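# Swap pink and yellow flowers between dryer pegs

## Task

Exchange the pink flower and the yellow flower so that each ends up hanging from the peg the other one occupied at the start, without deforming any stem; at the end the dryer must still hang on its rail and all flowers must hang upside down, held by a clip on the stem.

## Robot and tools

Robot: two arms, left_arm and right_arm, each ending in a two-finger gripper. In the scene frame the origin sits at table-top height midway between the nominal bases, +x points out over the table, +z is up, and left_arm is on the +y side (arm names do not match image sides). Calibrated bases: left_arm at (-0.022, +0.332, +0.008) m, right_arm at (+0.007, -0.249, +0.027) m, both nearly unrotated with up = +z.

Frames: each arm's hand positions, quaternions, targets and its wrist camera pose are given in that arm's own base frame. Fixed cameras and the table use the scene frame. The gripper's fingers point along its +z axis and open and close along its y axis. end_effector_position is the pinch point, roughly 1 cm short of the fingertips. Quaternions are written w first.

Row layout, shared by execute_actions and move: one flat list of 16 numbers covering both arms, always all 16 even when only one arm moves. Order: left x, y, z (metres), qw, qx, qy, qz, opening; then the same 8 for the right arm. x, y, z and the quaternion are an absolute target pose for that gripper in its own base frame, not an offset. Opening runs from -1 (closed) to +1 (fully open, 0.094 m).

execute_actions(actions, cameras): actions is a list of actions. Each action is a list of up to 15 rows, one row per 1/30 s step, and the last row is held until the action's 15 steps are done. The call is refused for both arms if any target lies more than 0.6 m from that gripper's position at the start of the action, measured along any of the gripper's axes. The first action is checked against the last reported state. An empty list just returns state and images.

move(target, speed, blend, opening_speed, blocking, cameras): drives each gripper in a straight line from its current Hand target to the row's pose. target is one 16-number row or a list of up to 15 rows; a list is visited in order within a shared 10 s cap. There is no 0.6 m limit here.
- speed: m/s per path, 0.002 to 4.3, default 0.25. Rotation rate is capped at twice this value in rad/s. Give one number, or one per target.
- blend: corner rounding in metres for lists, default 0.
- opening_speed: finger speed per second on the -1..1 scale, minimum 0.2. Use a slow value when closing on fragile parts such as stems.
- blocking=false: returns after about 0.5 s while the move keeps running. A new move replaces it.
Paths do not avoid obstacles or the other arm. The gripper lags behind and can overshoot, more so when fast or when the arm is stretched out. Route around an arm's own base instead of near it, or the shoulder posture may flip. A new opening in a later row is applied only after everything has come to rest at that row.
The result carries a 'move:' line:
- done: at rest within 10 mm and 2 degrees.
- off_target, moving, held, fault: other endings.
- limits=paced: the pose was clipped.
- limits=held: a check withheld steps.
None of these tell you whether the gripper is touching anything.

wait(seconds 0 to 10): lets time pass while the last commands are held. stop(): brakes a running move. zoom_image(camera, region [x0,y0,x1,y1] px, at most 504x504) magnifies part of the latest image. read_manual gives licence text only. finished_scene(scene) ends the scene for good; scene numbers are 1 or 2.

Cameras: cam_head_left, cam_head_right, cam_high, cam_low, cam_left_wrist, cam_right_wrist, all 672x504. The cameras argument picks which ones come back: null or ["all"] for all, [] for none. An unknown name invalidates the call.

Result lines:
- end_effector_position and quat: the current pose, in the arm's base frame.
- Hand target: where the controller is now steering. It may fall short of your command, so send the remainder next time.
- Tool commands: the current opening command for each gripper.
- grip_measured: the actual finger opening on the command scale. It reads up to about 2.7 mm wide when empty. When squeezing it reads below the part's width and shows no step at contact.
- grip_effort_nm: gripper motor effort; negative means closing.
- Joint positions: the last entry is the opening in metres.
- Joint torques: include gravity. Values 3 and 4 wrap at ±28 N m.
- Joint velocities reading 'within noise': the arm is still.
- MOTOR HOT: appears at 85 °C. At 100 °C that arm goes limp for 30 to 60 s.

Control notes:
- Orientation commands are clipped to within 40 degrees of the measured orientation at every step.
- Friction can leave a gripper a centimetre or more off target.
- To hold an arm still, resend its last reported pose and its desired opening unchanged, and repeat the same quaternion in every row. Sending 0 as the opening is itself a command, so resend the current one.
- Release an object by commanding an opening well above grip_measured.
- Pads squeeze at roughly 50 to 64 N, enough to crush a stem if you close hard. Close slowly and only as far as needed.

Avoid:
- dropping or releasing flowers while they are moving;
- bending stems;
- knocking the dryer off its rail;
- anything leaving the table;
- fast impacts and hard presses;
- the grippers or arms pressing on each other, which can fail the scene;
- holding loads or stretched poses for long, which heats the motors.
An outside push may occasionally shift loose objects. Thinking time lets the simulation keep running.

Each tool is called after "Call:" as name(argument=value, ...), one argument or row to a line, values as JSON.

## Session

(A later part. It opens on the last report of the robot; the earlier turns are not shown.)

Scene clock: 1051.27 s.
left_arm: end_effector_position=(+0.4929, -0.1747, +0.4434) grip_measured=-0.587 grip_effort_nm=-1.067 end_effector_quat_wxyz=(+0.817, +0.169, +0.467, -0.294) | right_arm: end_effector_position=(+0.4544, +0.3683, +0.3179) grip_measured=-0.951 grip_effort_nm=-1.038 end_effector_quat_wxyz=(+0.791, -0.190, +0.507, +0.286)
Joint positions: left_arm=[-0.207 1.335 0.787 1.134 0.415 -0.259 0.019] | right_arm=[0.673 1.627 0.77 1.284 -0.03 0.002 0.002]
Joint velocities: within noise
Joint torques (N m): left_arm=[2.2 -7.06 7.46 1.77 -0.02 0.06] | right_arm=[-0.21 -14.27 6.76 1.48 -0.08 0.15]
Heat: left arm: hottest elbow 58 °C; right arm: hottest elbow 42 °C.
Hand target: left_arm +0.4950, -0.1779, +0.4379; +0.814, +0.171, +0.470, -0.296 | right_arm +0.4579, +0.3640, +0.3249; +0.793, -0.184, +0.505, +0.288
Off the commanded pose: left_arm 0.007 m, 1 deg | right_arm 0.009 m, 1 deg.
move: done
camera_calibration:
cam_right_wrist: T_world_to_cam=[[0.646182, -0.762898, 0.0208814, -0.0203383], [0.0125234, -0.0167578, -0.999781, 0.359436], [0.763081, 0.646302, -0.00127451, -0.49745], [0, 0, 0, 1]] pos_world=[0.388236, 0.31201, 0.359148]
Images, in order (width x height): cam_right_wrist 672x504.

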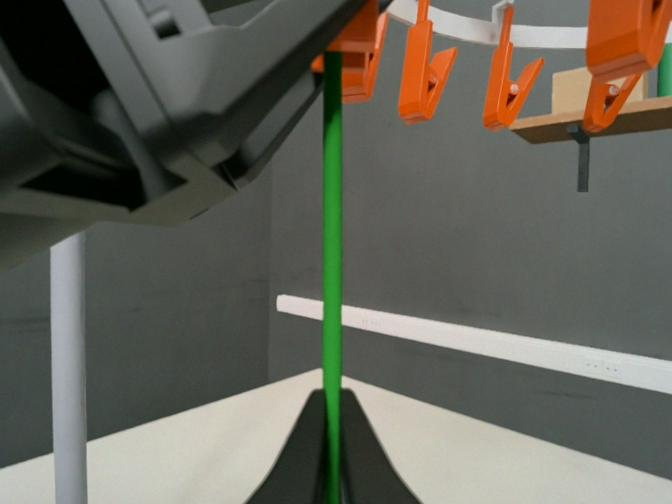

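Call:
zoom_image(
  camera="cam_right_wrist",
  region=[290, 20, 400, 110],
)

Scaled by 4.582 from the camera's 672x504 image, which has a finer 960x720 frame.

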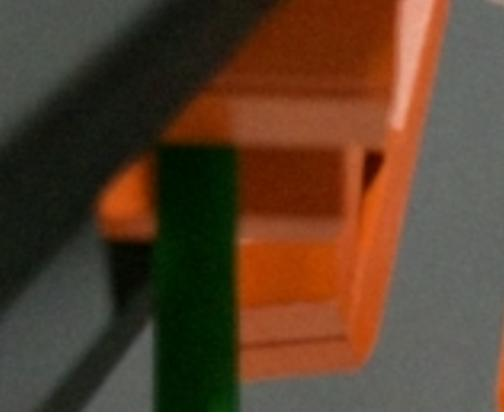

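Call:
move(
  target=[0.495,-0.178,0.438,0.8138,0.171,0.4698,-0.2962,0.1,0.4580,0.3640,0.325,0.7926,-0.1838,0.5049,0.2885,-1.0],
  speed=0.05,
  opening_speed=0.3,
  cameras=["cam_right_wrist"],
)

Call:
zoom_image(
  camera="cam_right_wrist",
  region=[290, 0, 400, 110],
)

Scene clock: 1060.73 s.
left_arm: end_effector_position=(+0.4929, -0.1747, +0.4434) grip_measured=+0.097 grip_effort_nm=0.051 end_effector_quat_wxyz=(+0.817, +0.169, +0.467, -0.294) | right_arm: end_effector_position=(+0.4544, +0.3684, +0.3177) grip_measured=-0.951 grip_effort_nm=-1.033 end_effector_quat_wxyz=(+0.791, -0.190, +0.507, +0.286)
Joint positions: left_arm=[-0.207 1.335 0.787 1.134 0.415 -0.259 0.052] | right_arm=[0.673 1.627 0.77 1.283 -0.03 0.002 0.002]
Joint velocities: within noise
Joint torques (N m): left_arm=[2.26 -7.12 7.45 1.77 -0.02 0.06] | right_arm=[-0.26 -14.33 6.78 1.44 -0.08 0.14]
Heat: left arm: hottest elbow 58 °C; right arm: hottest elbow 42 °C.
Hand target: left_arm +0.4949, -0.1779, +0.4379; +0.814, +0.171, +0.470, -0.296 | right_arm +0.4580, +0.3640, +0.3249; +0.793, -0.184, +0.505, +0.288
Off the commanded pose: left_arm 0.007 m, 1 deg | right_arm 0.009 m, 1 deg.
move: done
camera_calibration:
cam_right_wrist: T_world_to_cam=[[0.646195, -0.762889, 0.0207978, -0.0203027], [0.0118598, -0.0172102, -0.999782, 0.359735], [0.76308, 0.646301, -0.00207346, -0.497304], [0, 0, 0, 1]] pos_world=[0.388336, 0.31211, 0.359048]
Images, in order (width x height): cam_right_wrist 672x504.

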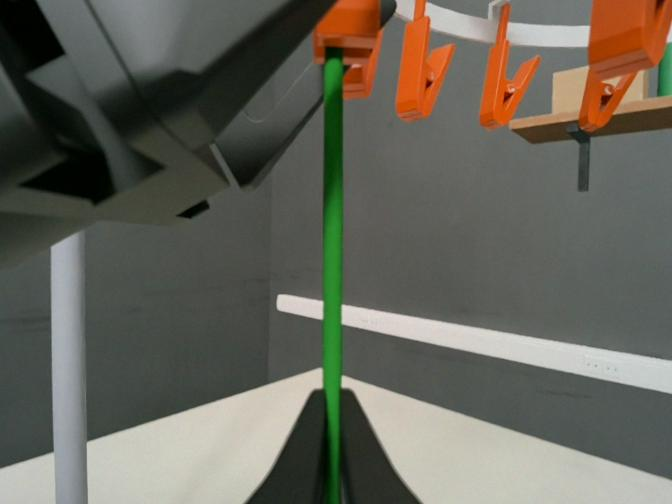

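Scaled by 4.582 from the camera's 672x504 image, which has a finer 960x720 frame.

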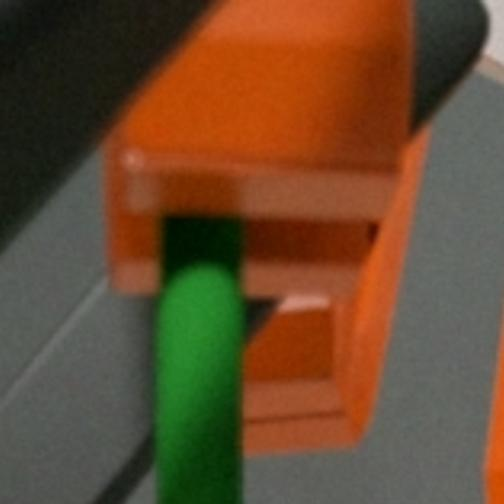

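Call:
move(
  target=[
    [0.437,-0.122,0.412,0.8138,0.171,0.4698,-0.2962,0.1,0.4580,0.3640,0.325,0.7926,-0.1838,0.5049,0.2885,-1.0],
    [0.36,-0.05,0.40,0.8138,0.171,0.4698,-0.2962,0.1,0.4580,0.3640,0.325,0.7926,-0.1838,0.5049,0.2885,-1.0],
    [0.30,0.03,0.37,0.8138,0.171,0.4698,-0.2962,0.1,0.4580,0.3640,0.325,0.7926,-0.1838,0.5049,0.2885,-1.0],
  ],
  speed=[0.05,0.12,0.15],
  cameras=["cam_right_wrist","cam_head_left"],
)

Call:
zoom_image(
  camera="cam_right_wrist",
  region=[290, 0, 400, 110],
)

Scene clock: 1071.73 s.
left_arm: end_effector_position=(+0.3048, +0.0287, +0.3664) grip_measured=+0.098 grip_effort_nm=0.056 end_effector_quat_wxyz=(+0.799, +0.135, +0.521, -0.269) | right_arm: end_effector_position=(+0.4544, +0.3684, +0.3177) grip_measured=-0.951 grip_effort_nm=-1.038 end_effector_quat_wxyz=(+0.791, -0.190, +0.507, +0.286)
Joint positions: left_arm=[0.582 0.975 0.282 1.551 0.982 -0.838 0.052] | right_arm=[0.673 1.627 0.77 1.283 -0.03 0.002 0.002]
Joint velocities: within noise
Joint torques (N m): left_arm=[3.37 -2.73 6.32 1.62 -0.24 -0.02] | right_arm=[-0.15 -14.15 6.8 1.5 -0.08 0.15]
Heat: left arm: hottest elbow 58 °C; right arm: hottest elbow 42 °C.
Hand target: left_arm +0.3004, +0.0292, +0.3704; +0.803, +0.139, +0.516, -0.263 | right_arm +0.4580, +0.3640, +0.3249; +0.793, -0.184, +0.505, +0.288
Off the commanded pose: left_arm 0.006 m, 8 deg | right_arm 0.009 m, 1 deg.
joint sent to its limit (left arm) — joint 4 (wrist pitch), upper limit. The joint targets are off in orientation, not in position.
move: off_target (left_arm)
camera_calibration:
cam_right_wrist: T_world_to_cam=[[0.646195, -0.762889, 0.0207978, -0.0203027], [0.0118598, -0.0172102, -0.999782, 0.359735], [0.76308, 0.646301, -0.00207346, -0.497304], [0, 0, 0, 1]] pos_world=[0.388336, 0.31211, 0.359048]
Images, in order (width x height): cam_head_left 672x504, cam_right_wrist 672x504.

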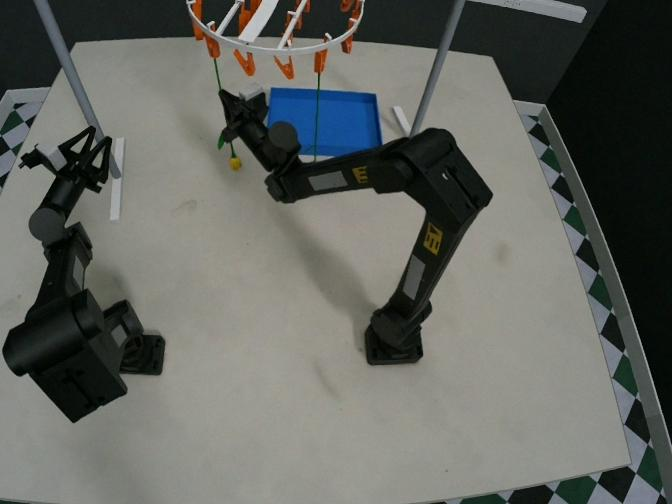

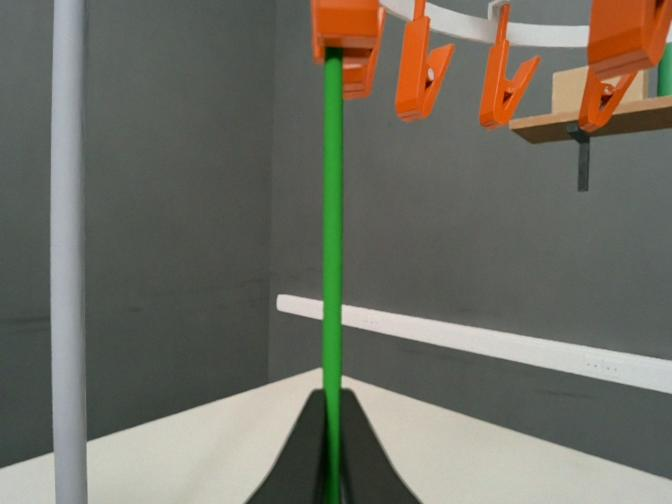

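Scaled by 4.582 from the camera's 672x504 image, which has a finer 960x720 frame.

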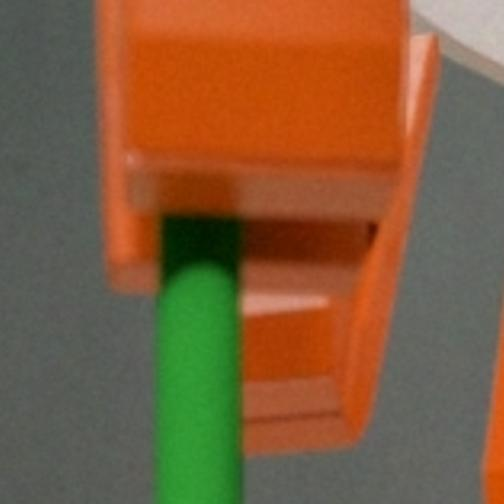

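Call:
move(
  target=[0.30,0.03,0.37,0.803,0.139,0.516,-0.263,0.1,0.4570,0.3655,0.300,0.7926,-0.1838,0.5049,0.2885,-1.0],
  speed=0.04,
  cameras=["cam_right_wrist","cam_low"],
)

Call:
zoom_image(
  camera="cam_right_wrist",
  region=[290, 0, 400, 110],
)

Call:
zoom_image(
  camera="cam_low",
  region=[190, 60, 340, 260],
)

Scene clock: 1075.77 s.
left_arm: end_effector_position=(+0.3046, +0.0293, +0.3662) grip_measured=+0.098 grip_effort_nm=0.056 end_effector_quat_wxyz=(+0.799, +0.134, +0.522, -0.268) | right_arm: end_effector_position=(+0.4556, +0.3692, +0.3080) grip_measured=-0.951 grip_effort_nm=-1.038 end_effector_quat_wxyz=(+0.795, -0.188, +0.501, +0.287)
Joint positions: left_arm=[0.584 0.974 0.282 1.551 0.983 -0.839 0.052] | right_arm=[0.673 1.665 0.77 1.338 -0.029 0.002 0.002]
Joint velocities: within noise
Joint torques (N m): left_arm=[3.43 -2.73 6.35 1.61 -0.22 -0.04] | right_arm=[0.09 -12.45 5.37 2.4 0.08 0.15]
Heat: left arm: hottest elbow 57 °C; right arm: hottest elbow 42 °C.
Hand target: left_arm +0.3002, +0.0297, +0.3700; +0.803, +0.139, +0.517, -0.263 | right_arm +0.4570, +0.3655, +0.3000; +0.792, -0.184, +0.505, +0.288
Off the commanded pose: left_arm 0.006 m, 1 deg | right_arm 0.009 m, 1 deg.
joint sent to its limit (left arm) — joint 4 (wrist pitch), upper limit. The joint targets still meet the commanded pose.
move: done
camera_calibration:
cam_right_wrist: T_world_to_cam=[[0.645716, -0.763285, 0.0211356, -0.0200283], [0.0239766, -0.00739817, -0.999685, 0.340932], [0.763201, 0.646019, 0.0135238, -0.503502], [0, 0, 0, 1]] pos_world=[0.389031, 0.312507, 0.348058]
Images, in order (width x height): cam_low 672x504, cam_right_wrist 672x504.

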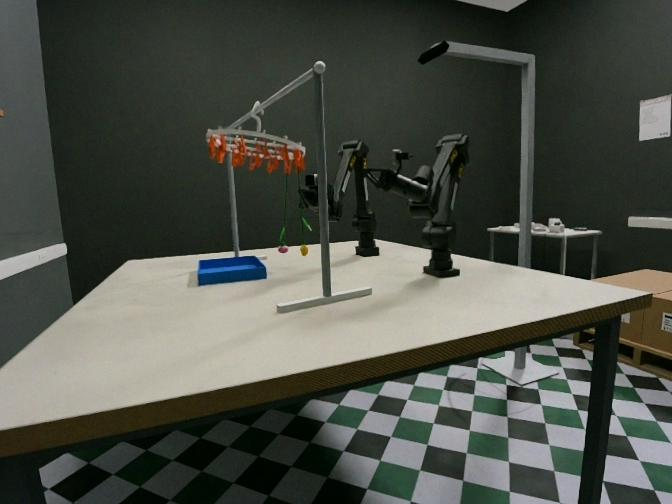

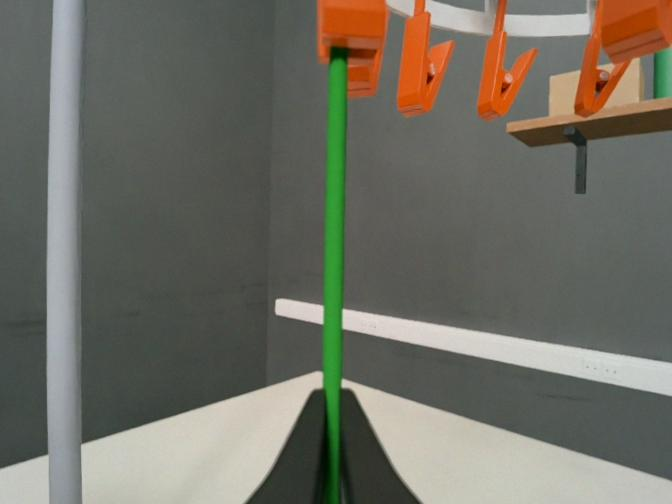

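Scaled by 4.582 from the camera's 672x504 image, which has a finer 960x720 frame.

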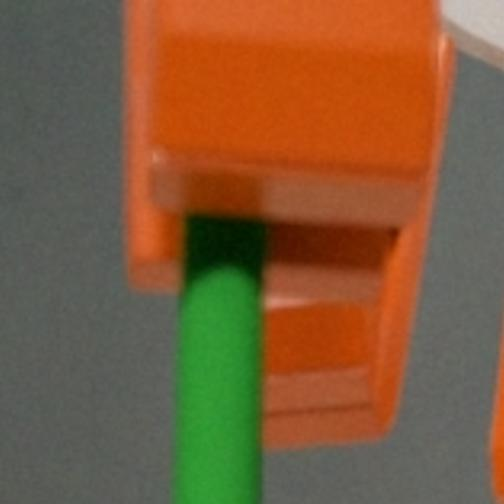

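Scaled by 2.520 from the camera's 672x504 image, which has a finer 960x720 frame.

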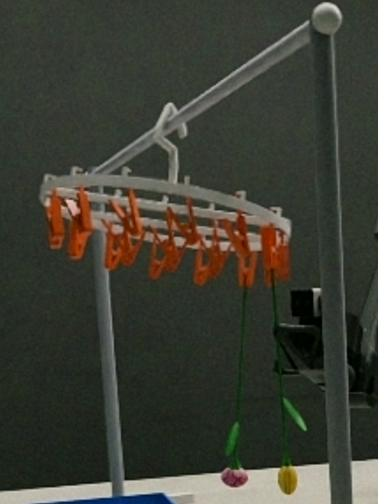

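Call:
move(
  target=[
    [0.30,0.03,0.37,0.803,0.139,0.516,-0.263,0.1,0.4570,0.3655,0.290,0.7926,-0.1838,0.5049,0.2885,-1.0],
    [0.30,0.03,0.37,0.803,0.139,0.516,-0.263,0.1,0.4570,0.3655,0.290,0.7926,-0.1838,0.5049,0.2885,-0.3],
  ],
  speed=0.04,
  opening_speed=0.3,
  cameras=["cam_right_wrist"],
)

Scene clock: 1083.80 s.
left_arm: end_effector_position=(+0.3046, +0.0293, +0.3662) grip_measured=+0.098 grip_effort_nm=0.051 end_effector_quat_wxyz=(+0.799, +0.134, +0.522, -0.269) | right_arm: end_effector_position=(+0.4552, +0.3689, +0.2990) grip_measured=-0.302 grip_effort_nm=0.071 end_effector_quat_wxyz=(+0.795, -0.187, +0.500, +0.287)
Joint positions: left_arm=[0.584 0.974 0.282 1.551 0.983 -0.84 0.052] | right_arm=[0.673 1.689 0.764 1.37 -0.029 0.002 0.033]
Joint velocities: within noise
Joint torques (N m): left_arm=[3.37 -2.73 6.34 1.62 -0.23 -0.04] | right_arm=[0.38 -12.57 5.23 2.35 0.06 0.14]
Heat: left arm: hottest elbow 57 °C; right arm: hottest elbow 41 °C.
Hand target: left_arm +0.3002, +0.0298, +0.3699; +0.803, +0.138, +0.517, -0.263 | right_arm +0.4569, +0.3655, +0.2900; +0.793, -0.184, +0.505, +0.288
Off the commanded pose: left_arm 0.006 m, 1 deg | right_arm 0.010 m, 1 deg.
joint sent to its limit (left arm) — joint 4 (wrist pitch), upper limit. The joint targets still meet the commanded pose.
move: done
camera_calibration:
cam_right_wrist: T_world_to_cam=[[0.645401, -0.763554, 0.0210476, -0.0195784], [0.0259798, -0.00559597, -0.999647, 0.330292], [0.763402, 0.64572, 0.0162253, -0.503634], [0, 0, 0, 1]] pos_world=[0.38853, 0.312106, 0.338759]
Images, in order (width x height): cam_right_wrist 672x504.

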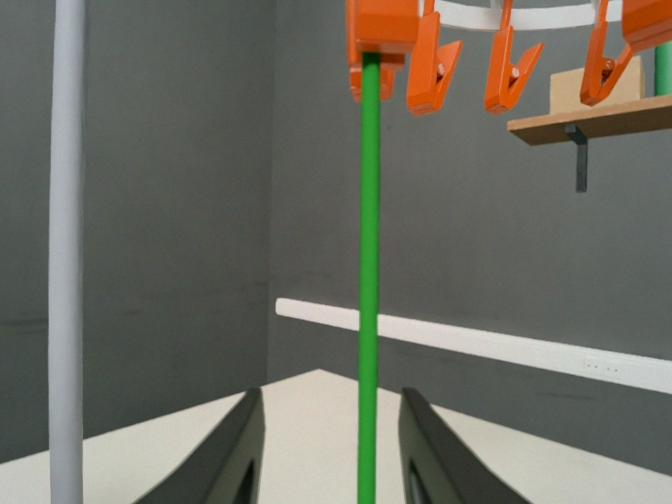

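Released cleanly. Open more and retreat.

Call:
move(
  target=[
    [0.30,0.03,0.37,0.803,0.139,0.516,-0.263,0.1,0.4570,0.3655,0.290,0.7926,-0.1838,0.5049,0.2885,0.1],
    [0.30,0.03,0.37,0.803,0.139,0.516,-0.263,0.1,0.405,0.322,0.288,0.7926,-0.1838,0.5049,0.2885,0.1],
    [0.30,0.03,0.37,0.803,0.139,0.516,-0.263,0.1,0.36,0.28,0.29,0.7926,-0.1838,0.5049,0.2885,0.1],
  ],
  speed=[0.05,0.05,0.1],
  opening_speed=0.4,
  cameras=["cam_right_wrist","cam_low","cam_high"],
)

Call:
zoom_image(
  camera="cam_low",
  region=[190, 60, 340, 260],
)

Scene clock: 1090.10 s.
left_arm: end_effector_position=(+0.3046, +0.0293, +0.3662) grip_measured=+0.098 grip_effort_nm=0.051 end_effector_quat_wxyz=(+0.799, +0.134, +0.522, -0.269) | right_arm: end_effector_position=(+0.3611, +0.2865, +0.2874) grip_measured=+0.099 grip_effort_nm=0.071 end_effector_quat_wxyz=(+0.790, -0.191, +0.508, +0.285)
Joint positions: left_arm=[0.584 0.974 0.282 1.551 0.983 -0.84 0.052] | right_arm=[0.654 1.445 0.41 1.46 -0.047 0.007 0.052]
Joint velocities: within noise
Joint torques (N m): left_arm=[3.43 -2.67 6.35 1.59 -0.23 -0.04] | right_arm=[-0.03 -8.53 4.56 2.32 -0.09 0.18]
Heat: left arm: hottest elbow 56 °C; right arm: hottest elbow 41 °C.
Hand target: left_arm +0.3002, +0.0298, +0.3699; +0.803, +0.138, +0.517, -0.263 | right_arm +0.3601, +0.2801, +0.2901; +0.793, -0.184, +0.505, +0.288
Off the commanded pose: left_arm 0.006 m, 1 deg | right_arm 0.007 m, 1 deg.
joint sent to its limit (left arm) — joint 4 (wrist pitch), upper limit. The joint targets still meet the commanded pose.
move: done
camera_calibration:
cam_right_wrist: T_world_to_cam=[[0.645011, -0.763806, 0.0236832, -0.0220386], [0.0119848, -0.0208771, -0.99971, 0.33013], [0.764079, 0.645108, -0.00431191, -0.372574], [0, 0, 0, 1]] pos_world=[0.294935, 0.23041, 0.32895]
Images, in order (width x height): cam_high 672x504, cam_low 672x504, cam_right_wrist 672x504.

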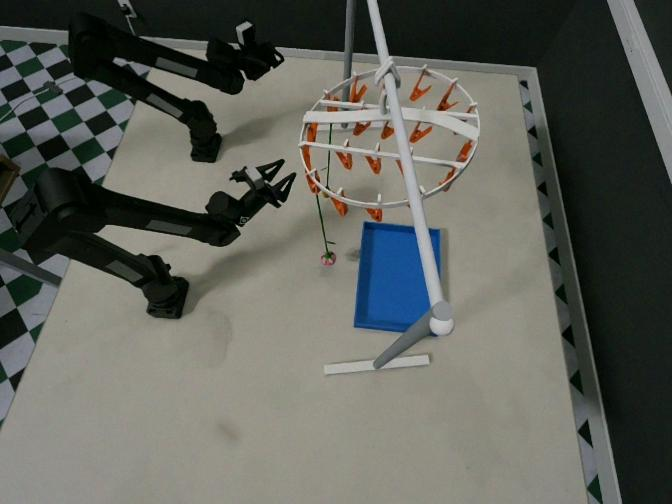

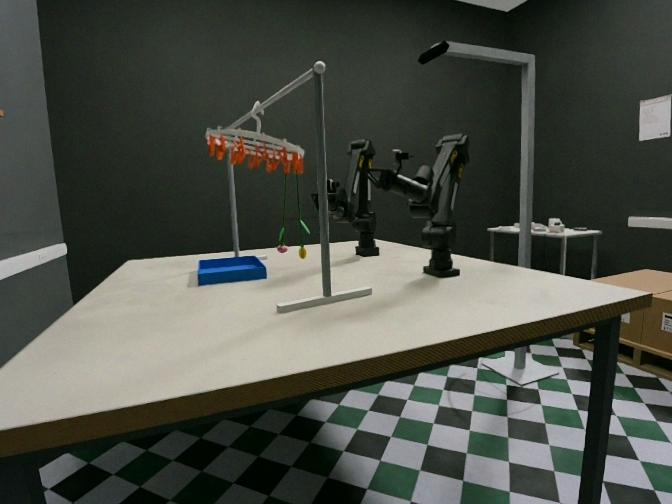

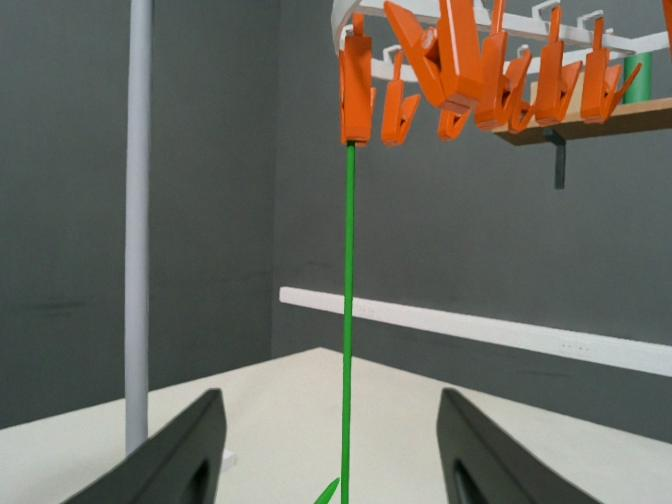

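Scaled by 2.520 from the camera's 672x504 image, which has a finer 960x720 frame.

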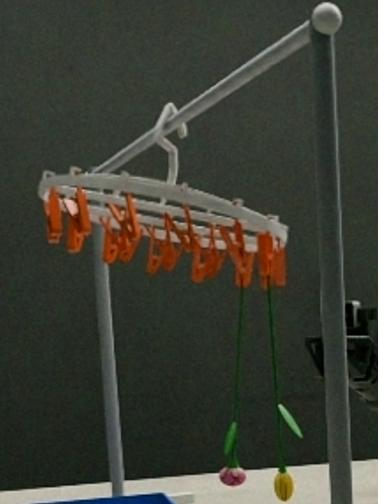

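Call:
finished_scene(
  scene=2,
)

The scene is finished: the task was done.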